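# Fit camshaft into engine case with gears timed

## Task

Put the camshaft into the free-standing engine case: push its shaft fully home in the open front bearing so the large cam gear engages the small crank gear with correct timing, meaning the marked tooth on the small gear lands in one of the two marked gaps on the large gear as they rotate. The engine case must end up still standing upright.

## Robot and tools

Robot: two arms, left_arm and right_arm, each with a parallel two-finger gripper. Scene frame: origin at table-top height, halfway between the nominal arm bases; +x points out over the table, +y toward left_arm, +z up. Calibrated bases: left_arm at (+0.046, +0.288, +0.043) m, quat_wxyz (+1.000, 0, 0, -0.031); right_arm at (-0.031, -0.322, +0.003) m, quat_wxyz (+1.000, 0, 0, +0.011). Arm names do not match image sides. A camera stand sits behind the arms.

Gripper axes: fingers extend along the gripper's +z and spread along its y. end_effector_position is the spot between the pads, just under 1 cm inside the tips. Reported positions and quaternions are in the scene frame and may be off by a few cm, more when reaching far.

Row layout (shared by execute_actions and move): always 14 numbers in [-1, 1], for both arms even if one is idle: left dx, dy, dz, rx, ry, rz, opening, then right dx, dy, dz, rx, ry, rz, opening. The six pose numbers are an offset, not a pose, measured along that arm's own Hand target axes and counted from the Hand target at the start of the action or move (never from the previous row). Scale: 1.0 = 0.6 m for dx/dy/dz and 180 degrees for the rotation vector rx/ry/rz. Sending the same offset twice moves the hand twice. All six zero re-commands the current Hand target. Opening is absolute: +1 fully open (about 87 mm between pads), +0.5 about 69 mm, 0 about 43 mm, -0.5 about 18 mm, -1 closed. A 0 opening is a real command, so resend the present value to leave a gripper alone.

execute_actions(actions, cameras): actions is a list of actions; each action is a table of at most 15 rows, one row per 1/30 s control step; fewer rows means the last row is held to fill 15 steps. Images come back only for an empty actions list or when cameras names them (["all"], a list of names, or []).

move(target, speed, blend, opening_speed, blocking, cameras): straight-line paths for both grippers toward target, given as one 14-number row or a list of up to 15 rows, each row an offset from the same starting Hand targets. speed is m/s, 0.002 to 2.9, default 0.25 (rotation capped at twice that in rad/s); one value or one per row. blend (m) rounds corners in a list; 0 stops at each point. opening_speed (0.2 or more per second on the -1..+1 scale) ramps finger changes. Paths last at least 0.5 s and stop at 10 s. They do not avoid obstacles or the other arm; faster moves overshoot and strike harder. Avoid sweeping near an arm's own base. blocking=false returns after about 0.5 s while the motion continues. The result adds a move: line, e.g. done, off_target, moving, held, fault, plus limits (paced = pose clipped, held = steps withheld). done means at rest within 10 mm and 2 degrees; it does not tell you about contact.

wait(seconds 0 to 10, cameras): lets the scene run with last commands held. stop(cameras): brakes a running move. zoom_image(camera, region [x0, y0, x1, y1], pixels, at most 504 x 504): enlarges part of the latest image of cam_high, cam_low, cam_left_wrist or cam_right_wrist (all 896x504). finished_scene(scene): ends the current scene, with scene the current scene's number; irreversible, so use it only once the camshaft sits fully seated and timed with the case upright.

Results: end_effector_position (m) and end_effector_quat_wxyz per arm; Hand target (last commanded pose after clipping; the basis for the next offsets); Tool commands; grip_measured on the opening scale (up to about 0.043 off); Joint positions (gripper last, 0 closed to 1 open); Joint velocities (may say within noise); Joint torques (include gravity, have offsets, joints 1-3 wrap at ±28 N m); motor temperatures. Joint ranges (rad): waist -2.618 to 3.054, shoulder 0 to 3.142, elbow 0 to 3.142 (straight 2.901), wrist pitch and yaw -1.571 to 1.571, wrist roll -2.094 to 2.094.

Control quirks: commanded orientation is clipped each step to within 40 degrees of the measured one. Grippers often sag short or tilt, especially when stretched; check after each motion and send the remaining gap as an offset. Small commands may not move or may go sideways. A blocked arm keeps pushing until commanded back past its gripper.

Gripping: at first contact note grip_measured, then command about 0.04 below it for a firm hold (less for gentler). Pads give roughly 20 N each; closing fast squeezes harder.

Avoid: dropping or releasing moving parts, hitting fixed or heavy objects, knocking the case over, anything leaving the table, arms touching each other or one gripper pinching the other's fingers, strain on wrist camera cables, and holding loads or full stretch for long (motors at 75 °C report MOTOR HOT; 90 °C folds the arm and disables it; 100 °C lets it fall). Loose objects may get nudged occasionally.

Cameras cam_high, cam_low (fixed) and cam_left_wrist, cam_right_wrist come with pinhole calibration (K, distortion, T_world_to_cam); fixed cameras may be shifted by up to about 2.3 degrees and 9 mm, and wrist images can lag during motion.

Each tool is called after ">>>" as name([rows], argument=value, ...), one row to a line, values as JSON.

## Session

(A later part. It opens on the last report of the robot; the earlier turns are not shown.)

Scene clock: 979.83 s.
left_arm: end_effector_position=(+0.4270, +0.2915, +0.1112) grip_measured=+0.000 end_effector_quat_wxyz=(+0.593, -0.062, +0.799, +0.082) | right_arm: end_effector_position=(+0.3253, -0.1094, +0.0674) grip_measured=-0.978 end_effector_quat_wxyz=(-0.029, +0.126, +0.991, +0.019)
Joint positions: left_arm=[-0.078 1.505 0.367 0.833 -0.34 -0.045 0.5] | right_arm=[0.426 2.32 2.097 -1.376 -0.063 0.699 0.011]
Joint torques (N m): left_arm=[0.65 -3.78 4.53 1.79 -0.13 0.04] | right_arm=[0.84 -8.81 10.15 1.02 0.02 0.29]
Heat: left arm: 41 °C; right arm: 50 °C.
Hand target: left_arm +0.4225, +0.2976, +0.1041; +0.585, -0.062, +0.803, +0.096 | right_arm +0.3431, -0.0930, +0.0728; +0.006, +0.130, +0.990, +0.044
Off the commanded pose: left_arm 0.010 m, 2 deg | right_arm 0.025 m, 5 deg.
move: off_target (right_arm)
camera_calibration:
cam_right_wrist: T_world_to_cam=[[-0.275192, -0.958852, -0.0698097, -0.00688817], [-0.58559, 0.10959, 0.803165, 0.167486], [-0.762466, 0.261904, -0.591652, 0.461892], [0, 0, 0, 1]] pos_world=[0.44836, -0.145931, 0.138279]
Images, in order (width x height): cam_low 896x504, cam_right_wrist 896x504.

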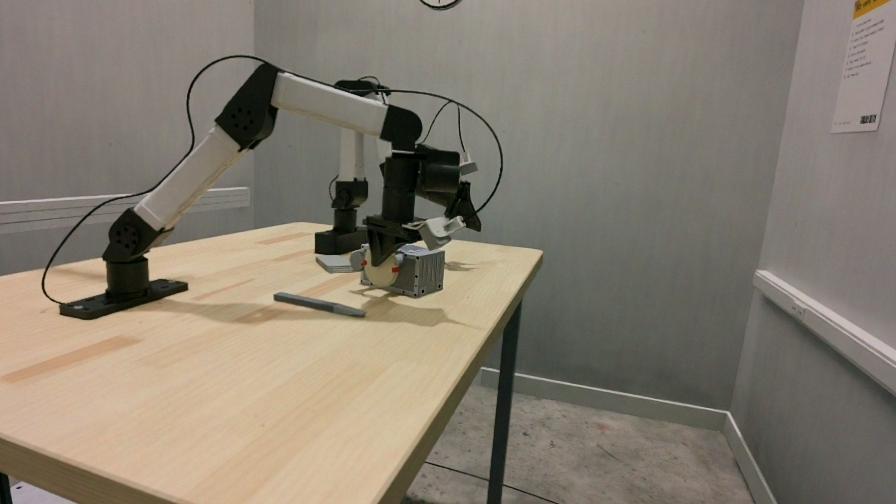

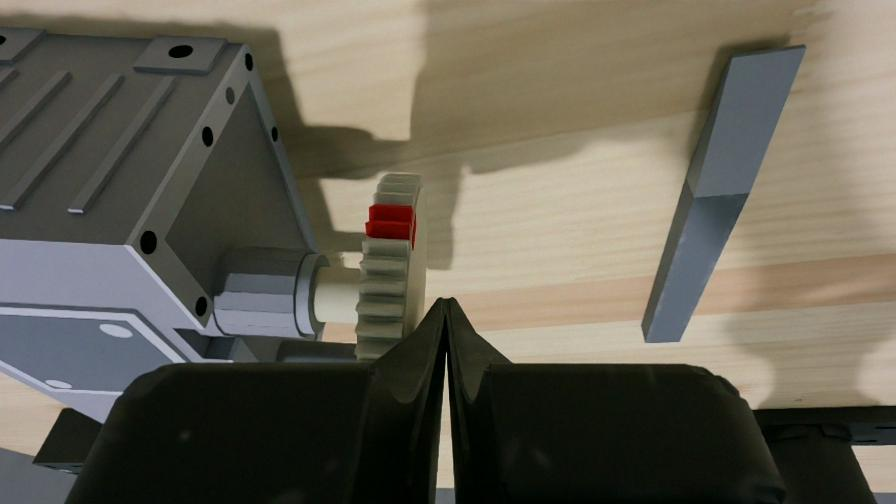

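>>> move(target=[0,0,0,0,0,0,0,0,0.006,0,0,0,0,-1], speed=0.04, cameras=["cam_low","cam_right_wrist"])

>>> zoom_image(camera="cam_right_wrist", region=[260, 230, 360, 340])

>>> zoom_image(camera="cam_low", region=[350, 240, 420, 290])

Scene clock: 986.30 s.
left_arm: end_effector_position=(+0.4270, +0.2915, +0.1112) grip_measured=+0.000 end_effector_quat_wxyz=(+0.593, -0.062, +0.799, +0.082) | right_arm: end_effector_position=(+0.3253, -0.1096, +0.0677) grip_measured=-0.978 end_effector_quat_wxyz=(-0.031, +0.126, +0.992, +0.013)
Joint positions: left_arm=[-0.078 1.505 0.367 0.833 -0.34 -0.045 0.5] | right_arm=[0.429 2.333 2.119 -1.395 -0.056 0.701 0.011]
Joint torques (N m): left_arm=[0.72 -3.88 4.59 1.79 -0.11 0.03] | right_arm=[1.05 -8.87 10.24 1.11 -0.06 0.32]
Heat: left arm: 41 °C; right arm: 51 °C.
Hand target: left_arm +0.4225, +0.2976, +0.1041; +0.585, -0.062, +0.803, +0.096 | right_arm +0.3441, -0.0897, +0.0730; +0.006, +0.131, +0.990, +0.044
Off the commanded pose: left_arm 0.010 m, 2 deg | right_arm 0.028 m, 6 deg.
move: off_target (right_arm)
camera_calibration:
cam_right_wrist: T_world_to_cam=[[-0.274518, -0.959866, -0.0574224, -0.00826548], [-0.581141, 0.118035, 0.805198, 0.166667], [-0.766104, 0.254412, -0.59022, 0.46231], [0, 0, 0, 1]] pos_world=[0.448765, -0.145223, 0.13819]
Images, in order (width x height): cam_low 896x504, cam_right_wrist 896x504.

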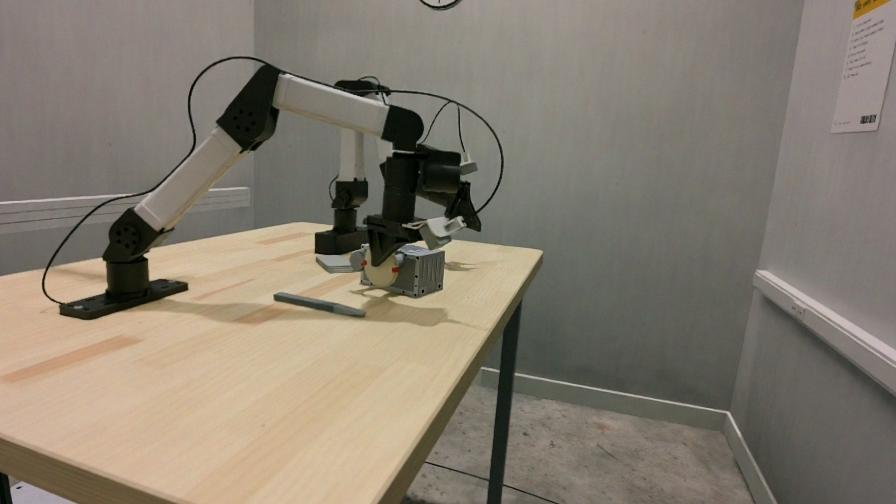

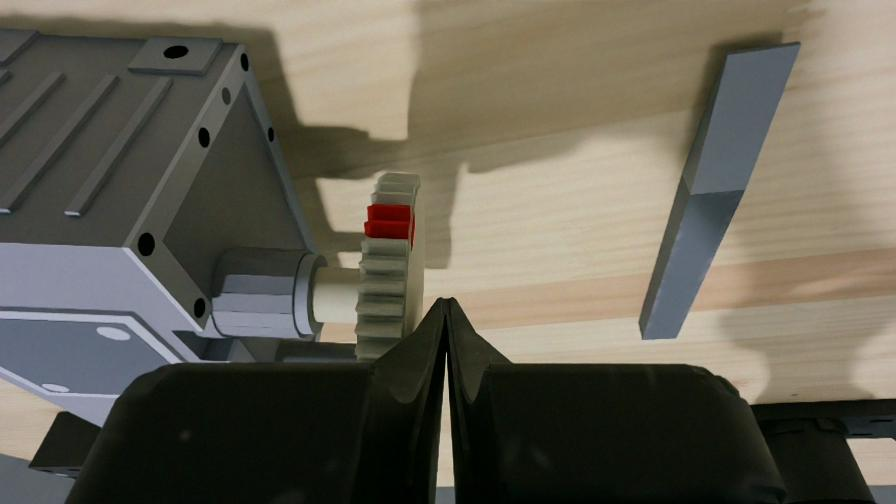

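Scaled by 4.582 from the camera's 896x504 image, which has a finer 1280x720 frame.

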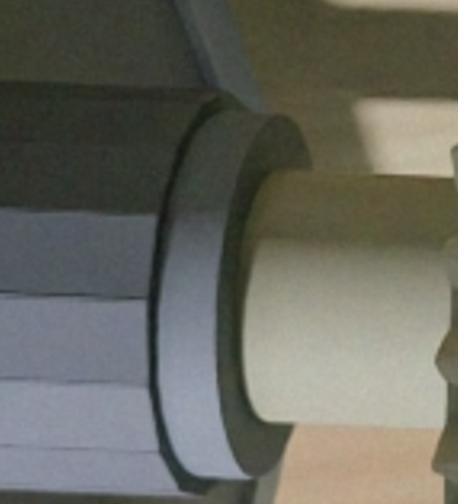

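Scaled by 7.200 from the camera's 896x504 image, which has a finer 1280x720 frame.

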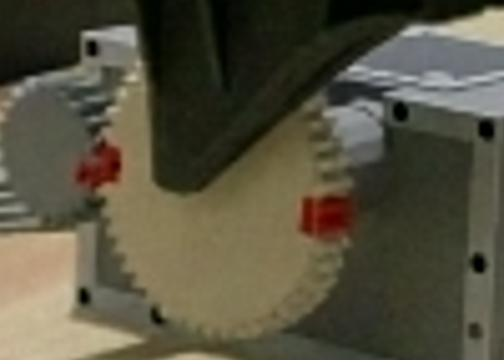

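>>> move([
  [0,0,0,0,0,0,0,0,-0.11,0,0,0,0,-1],
  [0,0,0,0,0,0,0,0.0,-0.12,-0.13,0,0,0,-1],
], speed=0.1, cameras=["cam_low","cam_right_wrist","cam_high"])

>>> zoom_image(camera="cam_low", region=[350, 250, 375, 275])

>>> zoom_image(camera="cam_low", region=[350, 240, 420, 290])

Scene clock: 996.53 s.
left_arm: end_effector_position=(+0.4270, +0.2915, +0.1112) grip_measured=+0.000 end_effector_quat_wxyz=(+0.593, -0.062, +0.799, +0.082) | right_arm: end_effector_position=(+0.3215, -0.1655, +0.1284) grip_measured=-0.978 end_effector_quat_wxyz=(-0.008, +0.133, +0.991, +0.030)
Joint positions: left_arm=[-0.078 1.505 0.367 0.833 -0.34 -0.045 0.5] | right_arm=[0.309 2.159 2.08 -1.48 -0.062 0.597 0.011]
Joint torques (N m): left_arm=[0.73 -3.59 4.63 1.78 -0.12 0.07] | right_arm=[-0.69 -9.96 9.2 0.33 -0.06 -0.09]
Heat: left arm: 41 °C; right arm: 52 °C.
Hand target: left_arm +0.4225, +0.2976, +0.1041; +0.585, -0.062, +0.803, +0.096 | right_arm +0.3236, -0.1656, +0.1444; +0.006, +0.130, +0.990, +0.044
Off the commanded pose: left_arm 0.010 m, 2 deg | right_arm 0.016 m, 2 deg.
move: off_target (right_arm)
camera_calibration:
cam_right_wrist: T_world_to_cam=[[-0.285876, -0.953178, -0.0986273, -0.0494221], [-0.618707, 0.105002, 0.778573, 0.135439], [-0.731762, 0.283597, -0.619756, 0.507064], [0, 0, 0, 1]] pos_world=[0.440719, -0.205131, 0.203932]
Images, in order (width x height): cam_high 896x504, cam_low 896x504, cam_right_wrist 896x504.

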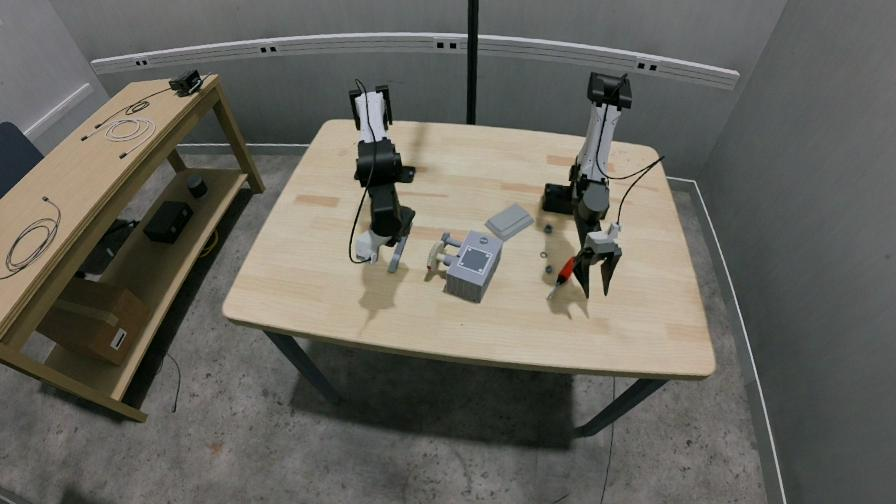

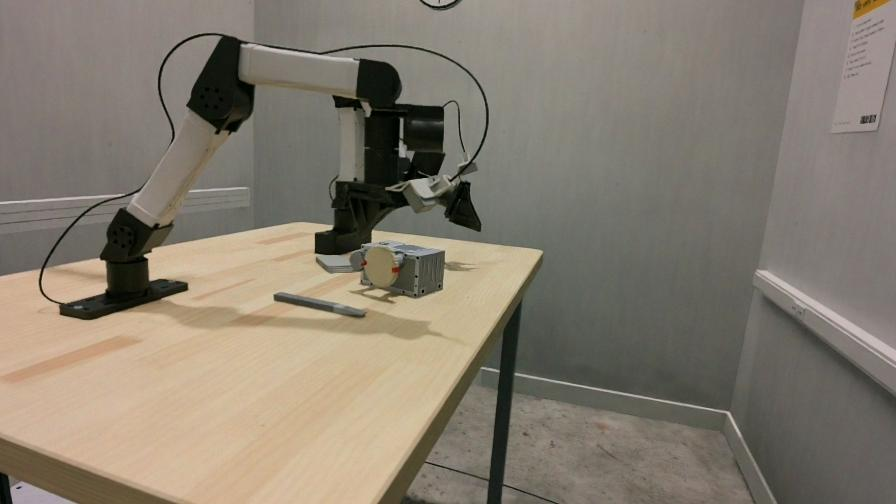

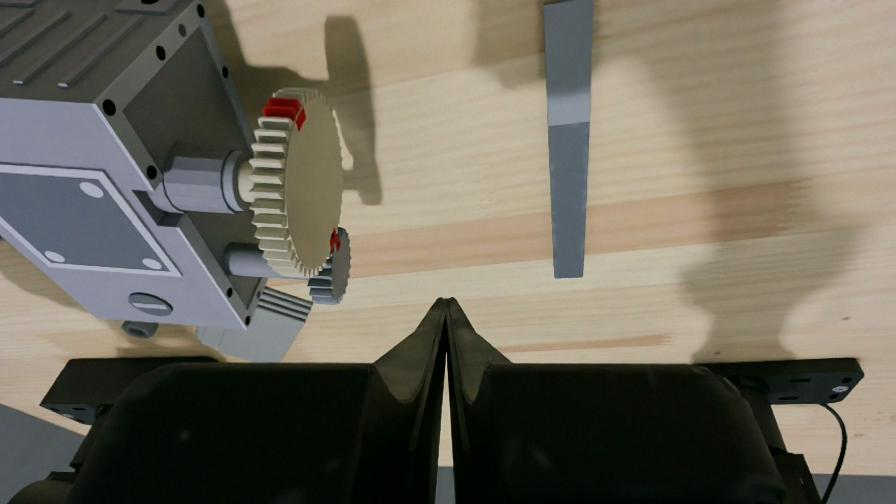

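Scaled by 20.160 from the camera's 896x504 image, which has a finer 1280x720 frame.

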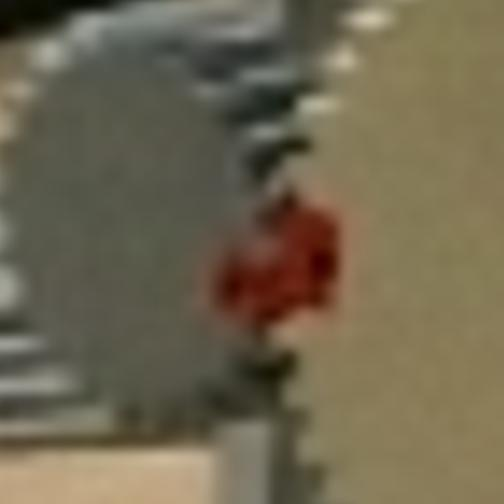

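Scaled by 7.200 from the camera's 896x504 image, which has a finer 1280x720 frame.

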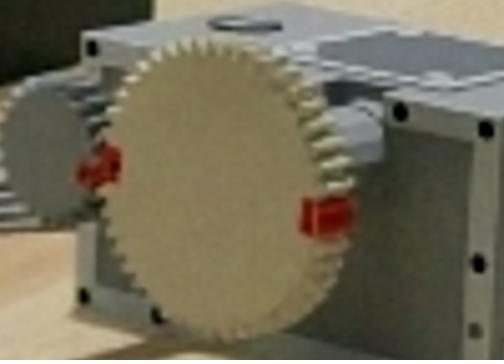

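>>> zoom_image(camera="cam_right_wrist", region=[280, 200, 370, 310])

>>> zoom_image(camera="cam_right_wrist", region=[160, 120, 280, 250])

Scaled by 4.582 from the camera's 896x504 image, which has a finer 1280x720 frame.

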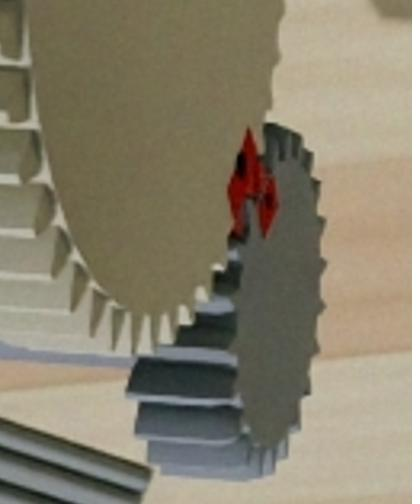

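Scaled by 3.877 from the camera's 896x504 image, which has a finer 1280x720 frame.

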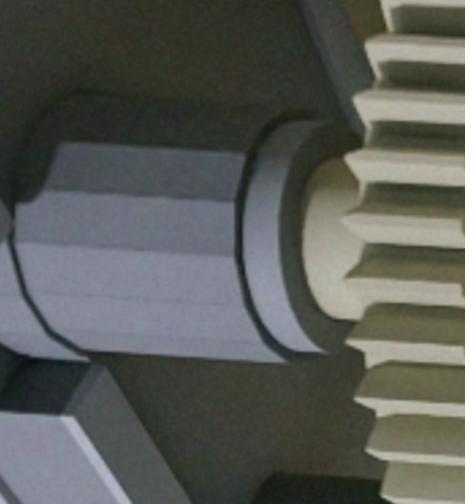

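>>> move(target=[0,0,0,0,0,0,0,0.065,-0.03,-0.03,0,0,0.417,-1], speed=0.3, cameras=["cam_low","cam_right_wrist"])

Scene clock: 1033.87 s.
left_arm: end_effector_position=(+0.4270, +0.2915, +0.1112) grip_measured=+0.000 end_effector_quat_wxyz=(+0.593, -0.062, +0.799, +0.082) | right_arm: end_effector_position=(+0.2785, -0.1770, +0.1528) grip_measured=-0.978 end_effector_quat_wxyz=(-0.030, +0.705, +0.708, +0.019)
Joint positions: left_arm=[-0.078 1.505 0.367 0.833 -0.34 -0.045 0.5] | right_arm=[0.264 1.777 1.633 -1.423 -0.071 1.852 0.011]
Joint torques (N m): left_arm=[0.64 -3.78 4.52 1.79 -0.12 0.05] | right_arm=[0.09 -7.8 5.86 0.66 0.02 0.14]
Heat: left arm: 41 °C; right arm: 52 °C.
Hand target: left_arm +0.4225, +0.2976, +0.1041; +0.585, -0.062, +0.803, +0.096 | right_arm +0.2809, -0.1743, +0.1608; -0.022, +0.707, +0.706, +0.039
Off the commanded pose: left_arm 0.010 m, 2 deg | right_arm 0.009 m, 2 deg.
move: done
camera_calibration:
cam_right_wrist: T_world_to_cam=[[-0.999496, 0.0212572, -0.0235759, 0.289523], [-0.00652936, 0.589137, 0.808007, 0.0018125], [0.0310654, 0.807754, -0.588701, 0.369551], [0, 0, 0, 1]] pos_world=[0.277909, -0.305728, 0.222916]
Images, in order (width x height): cam_low 896x504, cam_right_wrist 896x504.

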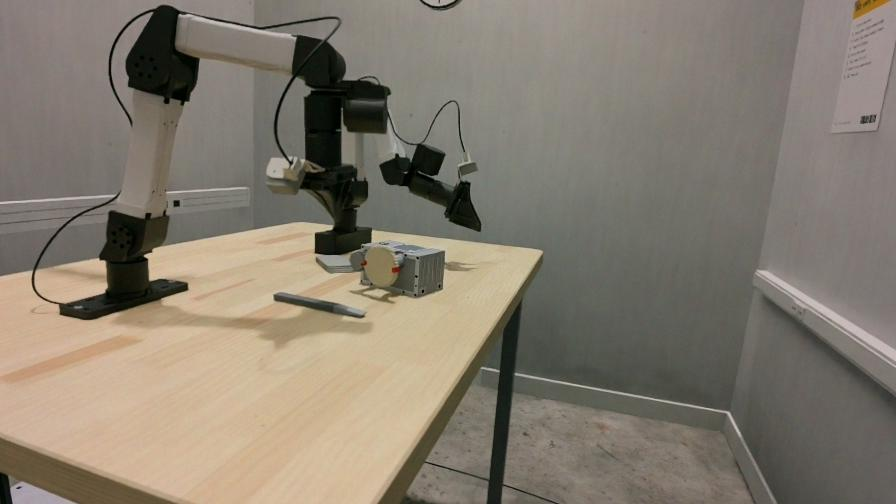

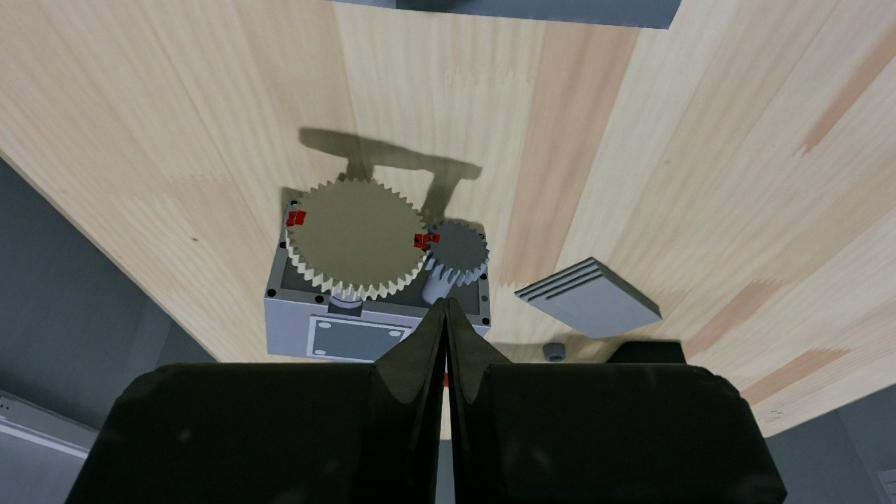

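Excellent view.

>>> zoom_image(camera="cam_right_wrist", region=[395, 215, 455, 265])

>>> zoom_image(camera="cam_right_wrist", region=[270, 160, 510, 320])

Scaled by 8.400 from the camera's 896x504 image, which has a finer 1280x720 frame.

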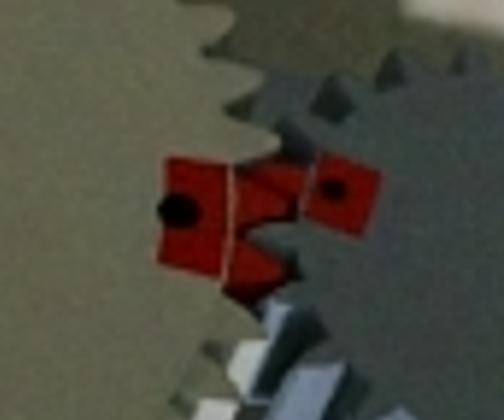

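Scaled by 2.100 from the camera's 896x504 image, which has a finer 1280x720 frame.

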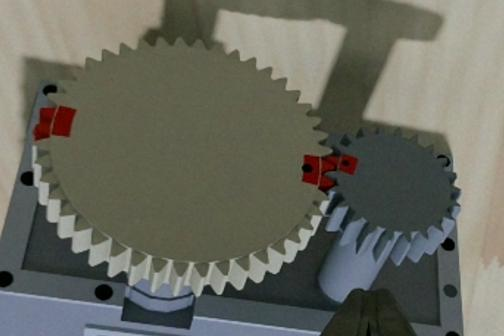

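>>> move(target=[0,0,0,0,0,0,0,0.12,0.078,-0.005,0,0,-0.417,0.05], speed=0.3, cameras=["cam_low","cam_right_wrist"])

Scene clock: 1078.30 s.
left_arm: end_effector_position=(+0.4270, +0.2915, +0.1112) grip_measured=+0.000 end_effector_quat_wxyz=(+0.593, -0.062, +0.799, +0.082) | right_arm: end_effector_position=(+0.3275, -0.1056, +0.1644) grip_measured=+0.050 end_effector_quat_wxyz=(+0.030, +0.142, +0.987, +0.063)
Joint positions: left_arm=[-0.078 1.505 0.367 0.833 -0.34 -0.045 0.5] | right_arm=[0.426 2.228 2.344 -1.567 -0.071 0.738 0.525]
Joint torques (N m): left_arm=[0.69 -3.7 4.52 1.81 -0.11 0.07] | right_arm=[0.24 -8.18 9.05 0.6 0.04 -0.11]
Heat: left arm: 42 °C; right arm: 47 °C.
Hand target: left_arm +0.4225, +0.2976, +0.1041; +0.585, -0.062, +0.803, +0.096 | right_arm +0.3277, -0.1029, +0.1709; +0.006, +0.131, +0.990, +0.044
Off the commanded pose: left_arm 0.010 m, 2 deg | right_arm 0.007 m, 4 deg.
joint sent to its limit (right arm) — joint 4 (wrist pitch), lower limit. The joint targets are off in orientation, not in position.
move: off_target (right_arm)
camera_calibration:
cam_right_wrist: T_world_to_cam=[[-0.295695, -0.939257, -0.174244, 0.0299971], [-0.680155, 0.0789219, 0.728807, 0.130449], [-0.670786, 0.334018, -0.662177, 0.509035], [0, 0, 0, 1]] pos_world=[0.439049, -0.152147, 0.247226]
Images, in order (width x height): cam_low 896x504, cam_right_wrist 896x504.

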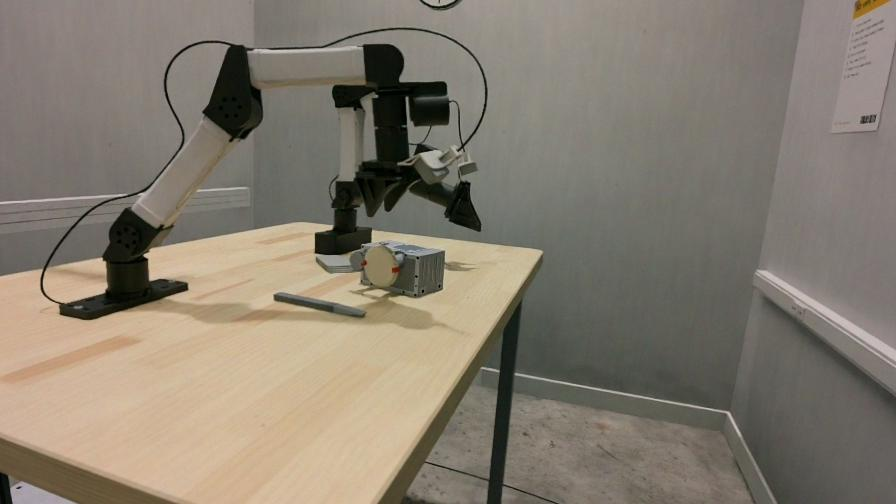

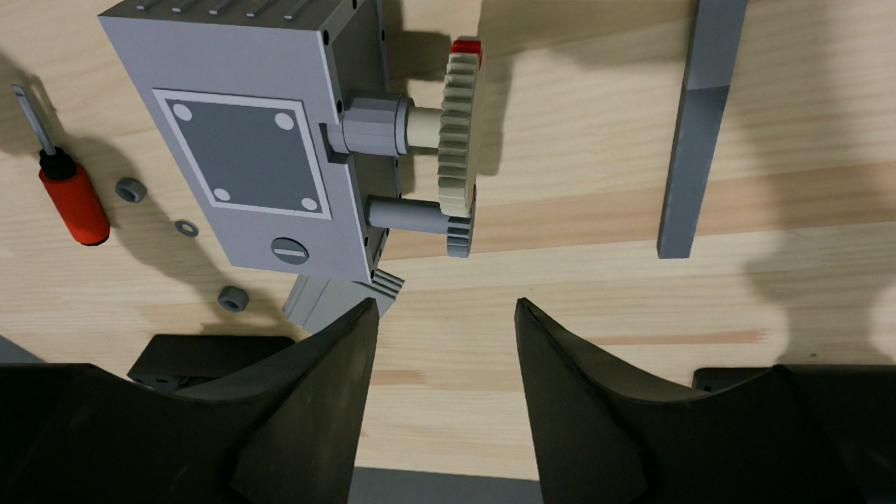

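>>> move(target=[0,0,0,0,0,0,0,0,0.005,0.075,0,0,0,0.05], speed=0.12, cameras=["cam_low","cam_right_wrist"])

>>> zoom_image(camera="cam_low", region=[320, 220, 430, 300])

Scene clock: 1086.70 s.
left_arm: end_effector_position=(+0.4270, +0.2915, +0.1112) grip_measured=+0.000 end_effector_quat_wxyz=(+0.593, -0.062, +0.799, +0.082) | right_arm: end_effector_position=(+0.3250, -0.0999, +0.1249) grip_measured=+0.050 end_effector_quat_wxyz=(-0.008, +0.136, +0.990, +0.037)
Joint positions: left_arm=[-0.078 1.505 0.367 0.833 -0.34 -0.045 0.5] | right_arm=[0.441 2.301 2.301 -1.541 -0.071 0.737 0.525]
Joint torques (N m): left_arm=[0.79 -3.88 4.62 1.78 -0.13 0.09] | right_arm=[0.27 -9.25 6.24 0.84 0.12 -0.05]
Heat: left arm: 42 °C; right arm: 48 °C.
Hand target: left_arm +0.4225, +0.2976, +0.1041; +0.585, -0.062, +0.803, +0.096 | right_arm +0.3295, -0.0961, +0.1263; +0.006, +0.130, +0.990, +0.044
Off the commanded pose: left_arm 0.010 m, 2 deg | right_arm 0.006 m, 2 deg.
move: done
camera_calibration:
cam_right_wrist: T_world_to_cam=[[-0.292647, -0.949602, -0.112312, 0.017926], [-0.619838, 0.0989496, 0.778467, 0.133246], [-0.72812, 0.297431, -0.617556, 0.48876], [0, 0, 0, 1]] pos_world=[0.443713, -0.141535, 0.200123]
Images, in order (width x height): cam_low 896x504, cam_right_wrist 896x504.

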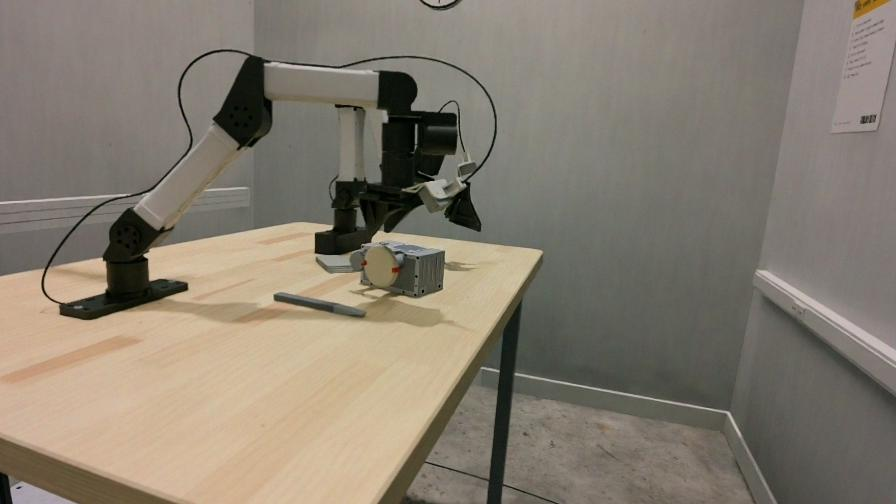

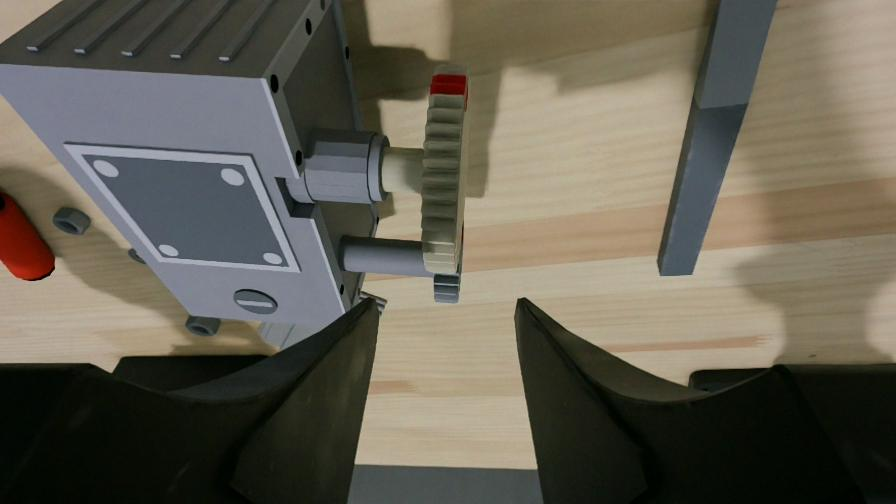

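Scaled by 4.582 from the camera's 896x504 image, which has a finer 1280x720 frame.

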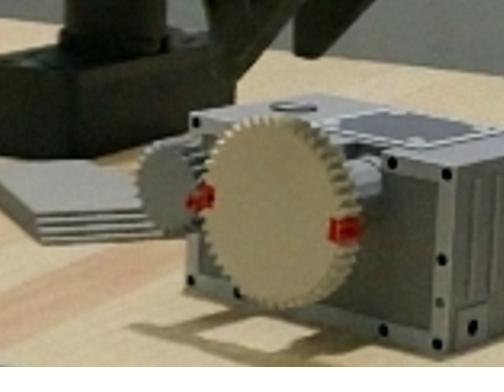

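>>> move(target=[0,0,0,0,0,0,0,0,0.000,0.055,0,0,0,0.05], speed=0.08, cameras=["cam_low","cam_right_wrist"])

>>> zoom_image(camera="cam_low", region=[320, 220, 430, 300])

Scene clock: 1097.30 s.
left_arm: end_effector_position=(+0.4270, +0.2915, +0.1112) grip_measured=+0.000 end_effector_quat_wxyz=(+0.593, -0.062, +0.799, +0.082) | right_arm: end_effector_position=(+0.3263, -0.0974, +0.0845) grip_measured=+0.050 end_effector_quat_wxyz=(-0.015, +0.135, +0.990, +0.033)
Joint positions: left_arm=[-0.078 1.505 0.367 0.833 -0.34 -0.045 0.5] | right_arm=[0.445 2.301 2.137 -1.393 -0.071 0.737 0.525]
Joint torques (N m): left_arm=[0.54 -3.9 4.66 1.82 -0.12 0.02] | right_arm=[0.32 -11.14 5.89 0.81 0.12 0.01]
Heat: left arm: 42 °C; right arm: 47 °C.
Hand target: left_arm +0.4225, +0.2976, +0.1041; +0.585, -0.062, +0.803, +0.096 | right_arm +0.3302, -0.0934, +0.0935; +0.006, +0.130, +0.990, +0.044
Off the commanded pose: left_arm 0.010 m, 2 deg | right_arm 0.011 m, 3 deg.
move: off_target (right_arm)
camera_calibration:
cam_right_wrist: T_world_to_cam=[[-0.2903, -0.951584, -0.101066, 0.0143827], [-0.608793, 0.102169, 0.786723, 0.161172], [-0.738307, 0.289914, -0.608977, 0.465837], [0, 0, 0, 1]] pos_world=[0.446226, -0.137833, 0.15834]
Images, in order (width x height): cam_low 896x504, cam_right_wrist 896x504.

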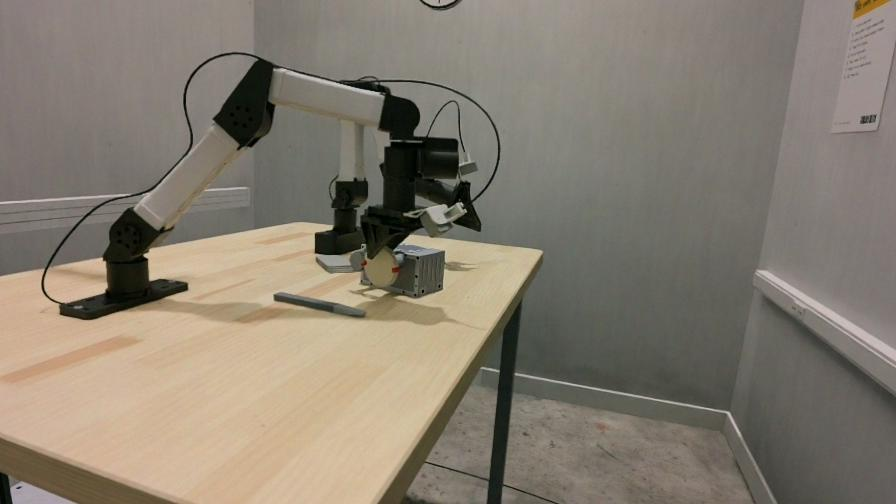

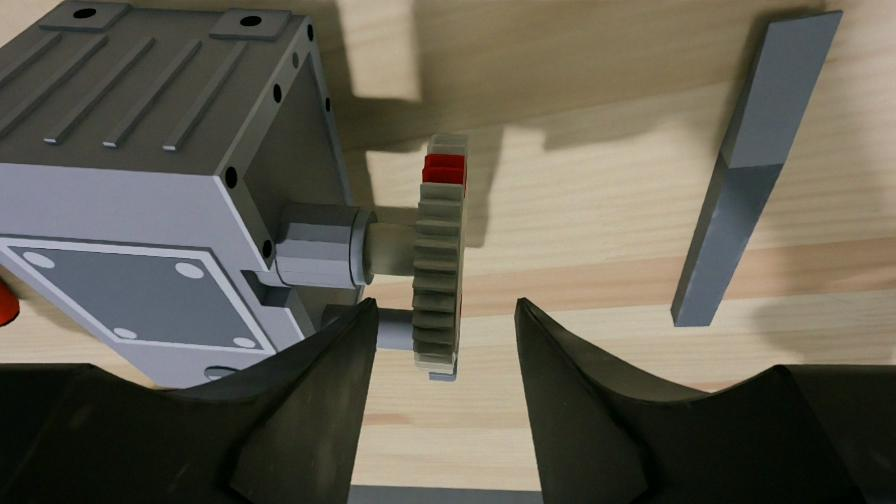

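Scaled by 4.582 from the camera's 896x504 image, which has a finer 1280x720 frame.

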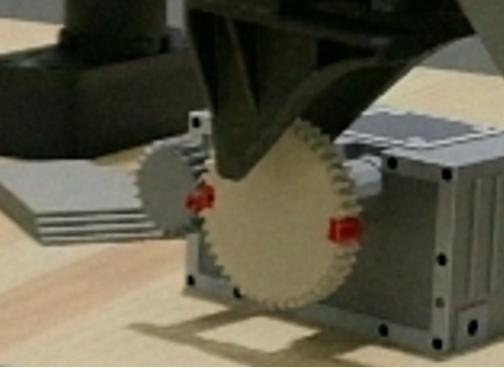

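>>> move(target=[0,0,0,0,0,0,0,0,0,-0.004,0,0,0,-0.9], opening_speed=0.6, cameras=["cam_right_wrist"])

Scene clock: 1106.77 s.
left_arm: end_effector_position=(+0.4270, +0.2915, +0.1112) grip_measured=+0.000 end_effector_quat_wxyz=(+0.593, -0.062, +0.799, +0.082) | right_arm: end_effector_position=(+0.3275, -0.0968, +0.0844) grip_measured=-0.610 end_effector_quat_wxyz=(-0.012, +0.134, +0.990, +0.034)
Joint positions: left_arm=[-0.078 1.505 0.367 0.833 -0.34 -0.045 0.5] | right_arm=[0.445 2.301 2.137 -1.388 -0.07 0.737 0.195]
Joint torques (N m): left_arm=[0.61 -3.7 4.53 1.82 -0.1 0.05] | right_arm=[0.31 -11.18 6.74 0.65 0.12 0]
Heat: left arm: 42 °C; right arm: 47 °C.
Hand target: left_arm +0.4225, +0.2976, +0.1041; +0.585, -0.062, +0.803, +0.096 | right_arm +0.3302, -0.0935, +0.0959; +0.006, +0.130, +0.990, +0.044
Off the commanded pose: left_arm 0.010 m, 2 deg | right_arm 0.012 m, 2 deg.
move: off_target (right_arm)
camera_calibration:
cam_right_wrist: T_world_to_cam=[[-0.289735, -0.951358, -0.10475, 0.0154247], [-0.612886, 0.100356, 0.783772, 0.163416], [-0.735135, 0.291286, -0.612151, 0.465897], [0, 0, 0, 1]] pos_world=[0.447122, -0.137435, 0.158734]
Images, in order (width x height): cam_right_wrist 896x504.

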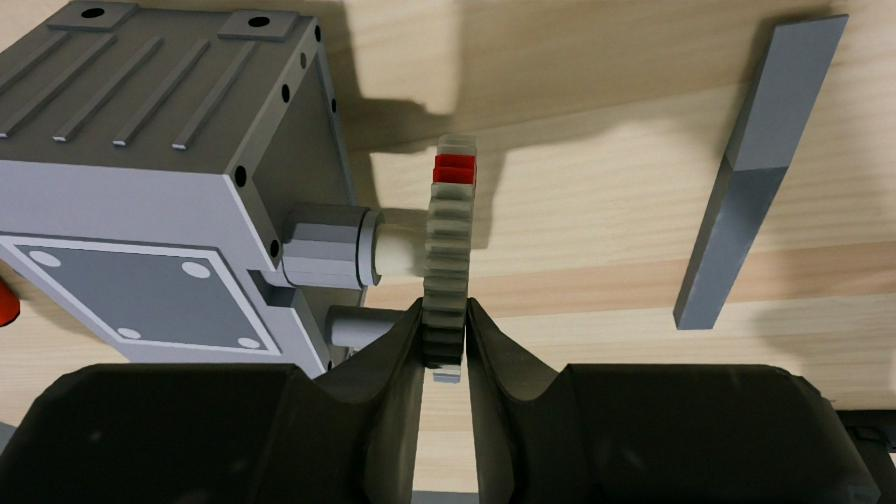

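>>> move(target=[0,0,0,0,0,0,0,0,-0.04,-0.0,0,0,0,-0.9], speed=0.04, cameras=["cam_right_wrist","cam_low"])

>>> zoom_image(camera="cam_low", region=[350, 240, 420, 290])

Scene clock: 1116.33 s.
left_arm: end_effector_position=(+0.4270, +0.2915, +0.1112) grip_measured=+0.000 end_effector_quat_wxyz=(+0.593, -0.062, +0.799, +0.082) | right_arm: end_effector_position=(+0.3258, -0.1060, +0.0815) grip_measured=-0.611 end_effector_quat_wxyz=(-0.003, +0.138, +0.989, +0.047)
Joint positions: left_arm=[-0.078 1.505 0.367 0.833 -0.34 -0.045 0.5] | right_arm=[0.423 2.233 2.012 -1.303 -0.083 0.723 0.194]
Joint torques (N m): left_arm=[0.76 -3.75 4.46 1.78 -0.1 0.05] | right_arm=[-1.21 -11.67 5.45 0.4 0.22 -0.29]
Heat: left arm: 42 °C; right arm: 48 °C.
Hand target: left_arm +0.4225, +0.2976, +0.1041; +0.585, -0.062, +0.803, +0.096 | right_arm +0.3240, -0.1168, +0.0938; +0.006, +0.131, +0.990, +0.044
Off the commanded pose: left_arm 0.010 m, 2 deg | right_arm 0.016 m, 1 deg.
move: off_target (right_arm)
camera_calibration:
cam_right_wrist: T_world_to_cam=[[-0.294482, -0.94631, -0.133331, 0.0102798], [-0.628528, 0.0866879, 0.772941, 0.170178], [-0.719884, 0.311419, -0.620311, 0.463428], [0, 0, 0, 1]] pos_world=[0.443603, -0.149345, 0.157303]
Images, in order (width x height): cam_low 896x504, cam_right_wrist 896x504.

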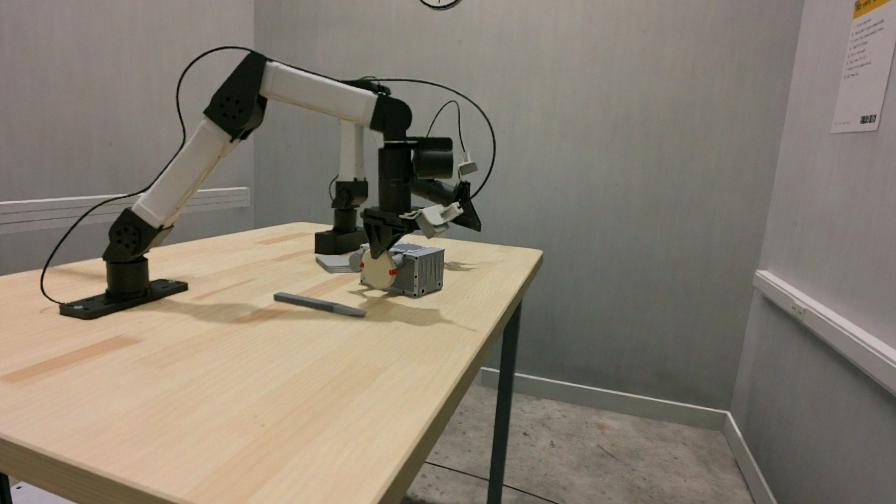

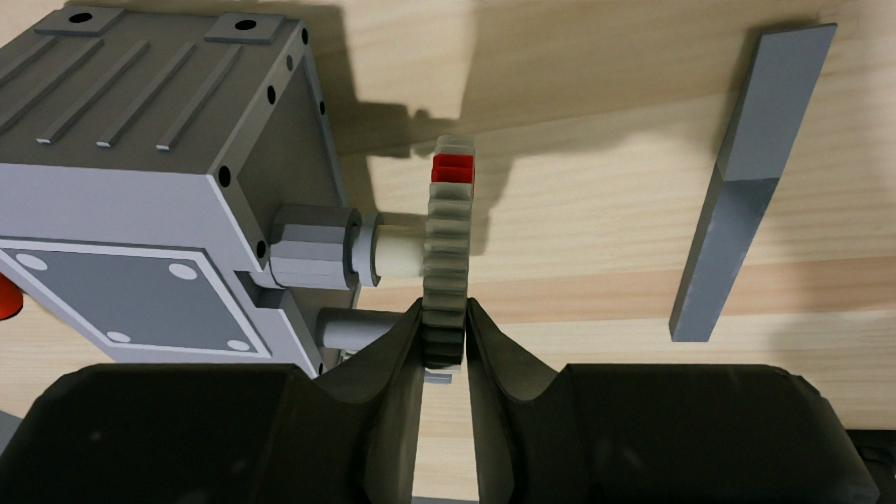

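Scaled by 7.200 from the camera's 896x504 image, which has a finer 1280x720 frame.

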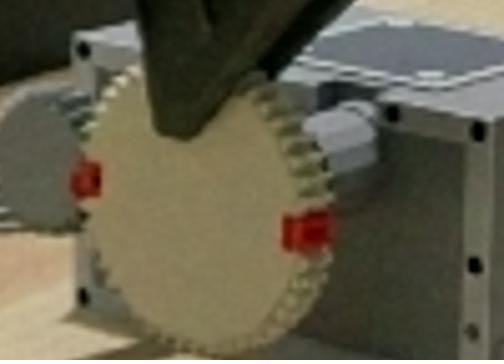

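>>> move(target=[0,0,0,0,0,0,0,0,-0.006,-0.012,0,0,0,-0.9], speed=0.04, cameras=["cam_right_wrist","cam_low"])

>>> zoom_image(camera="cam_low", region=[350, 240, 420, 290])

>>> zoom_image(camera="cam_right_wrist", region=[230, 150, 520, 370])

Scene clock: 1125.53 s.
left_arm: end_effector_position=(+0.4270, +0.2915, +0.1112) grip_measured=+0.000 end_effector_quat_wxyz=(+0.593, -0.062, +0.799, +0.082) | right_arm: end_effector_position=(+0.3258, -0.1061, +0.0818) grip_measured=-0.611 end_effector_quat_wxyz=(-0.003, +0.136, +0.990, +0.048)
Joint positions: left_arm=[-0.078 1.505 0.367 0.833 -0.34 -0.045 0.5] | right_arm=[0.422 2.233 2.012 -1.303 -0.085 0.719 0.194]
Joint torques (N m): left_arm=[0.81 -3.74 4.52 1.8 -0.1 0.06] | right_arm=[-1.69 -12.52 6.17 0.18 0.24 -0.32]
Heat: left arm: 42 °C; right arm: 50 °C.
Hand target: left_arm +0.4225, +0.2976, +0.1041; +0.585, -0.062, +0.803, +0.096 | right_arm +0.3229, -0.1208, +0.1006; +0.006, +0.130, +0.990, +0.044
Off the commanded pose: left_arm 0.010 m, 2 deg | right_arm 0.024 m, 1 deg.
move: off_target (right_arm)
camera_calibration:
cam_right_wrist: T_world_to_cam=[[-0.291442, -0.946961, -0.135372, 0.00931599], [-0.628995, 0.0830858, 0.772956, 0.16967], [-0.720712, 0.310421, -0.619849, 0.463802], [0, 0, 0, 1]] pos_world=[0.443704, -0.149249, 0.157601]
Images, in order (width x height): cam_low 896x504, cam_right_wrist 896x504.

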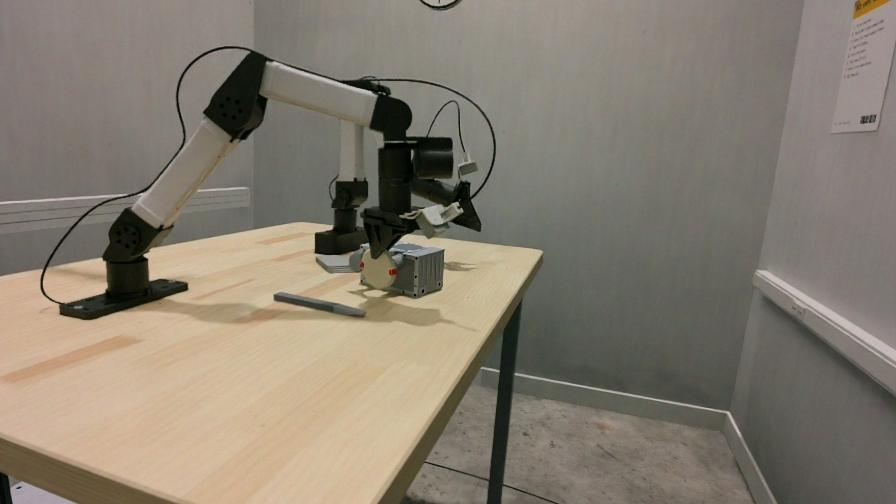

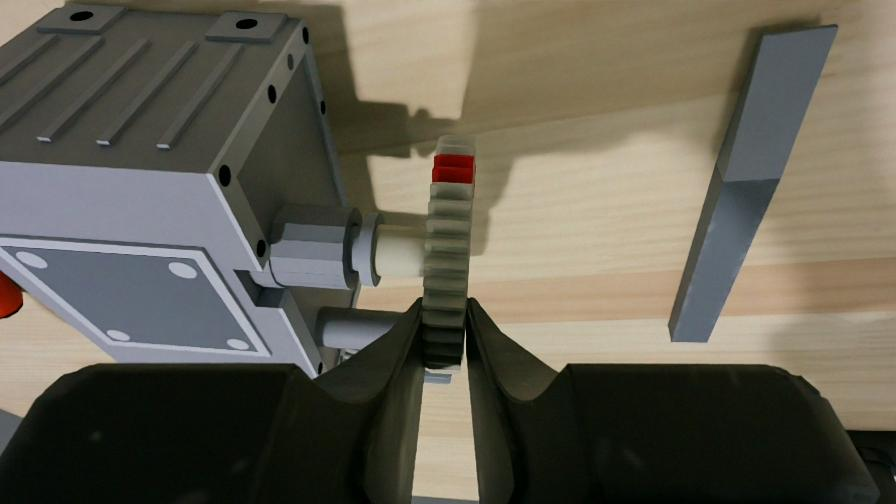

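Scaled by 7.200 from the camera's 896x504 image, which has a finer 1280x720 frame.

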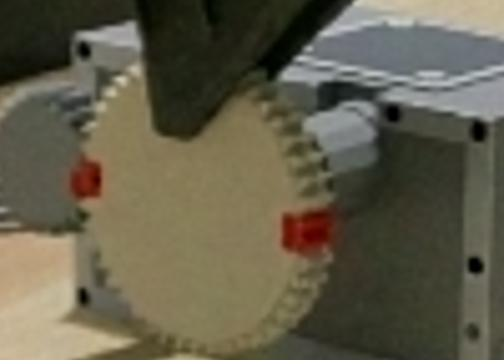

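Scaled by 1.738 from the camera's 896x504 image, which has a finer 1280x720 frame.

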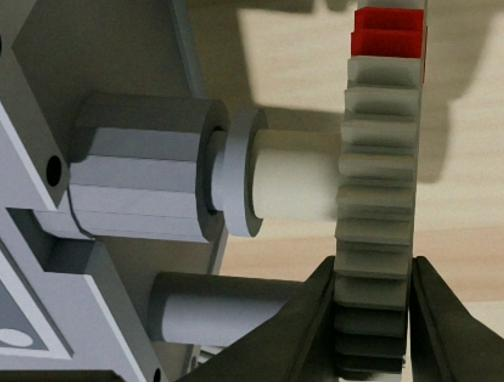

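>>> move(target=[0,0,0,0,0,0,0,0,-0.008,-0.014,0,0,0,-0.9], speed=0.04, cameras=["cam_right_wrist","cam_low"])

>>> zoom_image(camera="cam_low", region=[350, 240, 420, 290])

>>> zoom_image(camera="cam_right_wrist", region=[230, 150, 520, 370])

Scene clock: 1138.63 s.
left_arm: end_effector_position=(+0.4270, +0.2915, +0.1112) grip_measured=+0.000 end_effector_quat_wxyz=(+0.593, -0.062, +0.799, +0.082) | right_arm: end_effector_position=(+0.3261, -0.1066, +0.0826) grip_measured=-0.610 end_effector_quat_wxyz=(-0.003, +0.135, +0.990, +0.050)
Joint positions: left_arm=[-0.078 1.505 0.367 0.833 -0.34 -0.045 0.5] | right_arm=[0.42 2.231 2.012 -1.303 -0.088 0.714 0.195]
Joint torques (N m): left_arm=[0.73 -3.75 4.74 1.82 -0.12 0.06] | right_arm=[-2.25 -13.52 6.79 -0.07 0.26 -0.37]
Motor temperatures (°C): left_arm=[22 37 31 42 23 22 23] | right_arm=[23 54 47 27 23 24 24]
Heat: left arm: 42 °C; right arm: 54 °C.
Hand target: left_arm +0.4225, +0.2976, +0.1041; +0.585, -0.062, +0.803, +0.096 | right_arm +0.3215, -0.1262, +0.1086; +0.006, +0.130, +0.990, +0.044
Off the commanded pose: left_arm 0.010 m, 2 deg | right_arm 0.033 m, 1 deg.
move: off_target (right_arm)
camera_calibration:
cam_right_wrist: T_world_to_cam=[[-0.288761, -0.947303, -0.138688, 0.00838438], [-0.629658, 0.078785, 0.772867, 0.169095], [-0.721213, 0.3105, -0.619227, 0.464651], [0, 0, 0, 1]] pos_world=[0.444006, -0.149654, 0.158199]
Images, in order (width x height): cam_low 896x504, cam_right_wrist 896x504.

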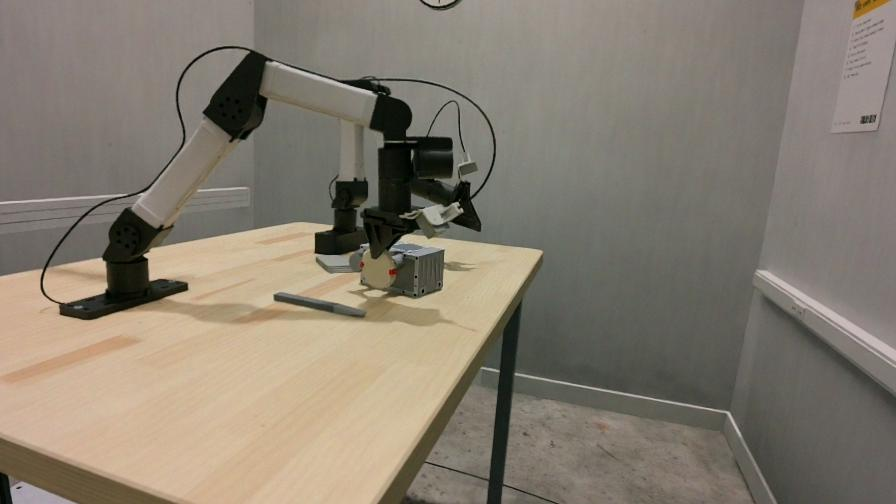

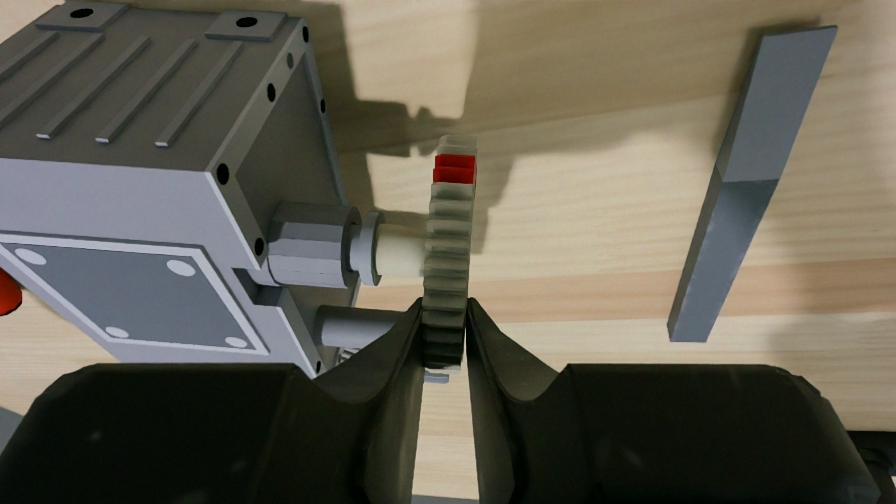

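Scaled by 7.200 from the camera's 896x504 image, which has a finer 1280x720 frame.

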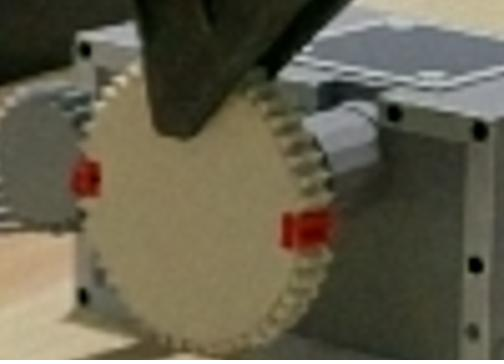

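Scaled by 1.738 from the camera's 896x504 image, which has a finer 1280x720 frame.

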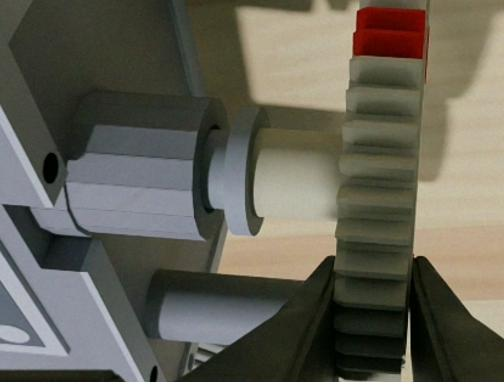

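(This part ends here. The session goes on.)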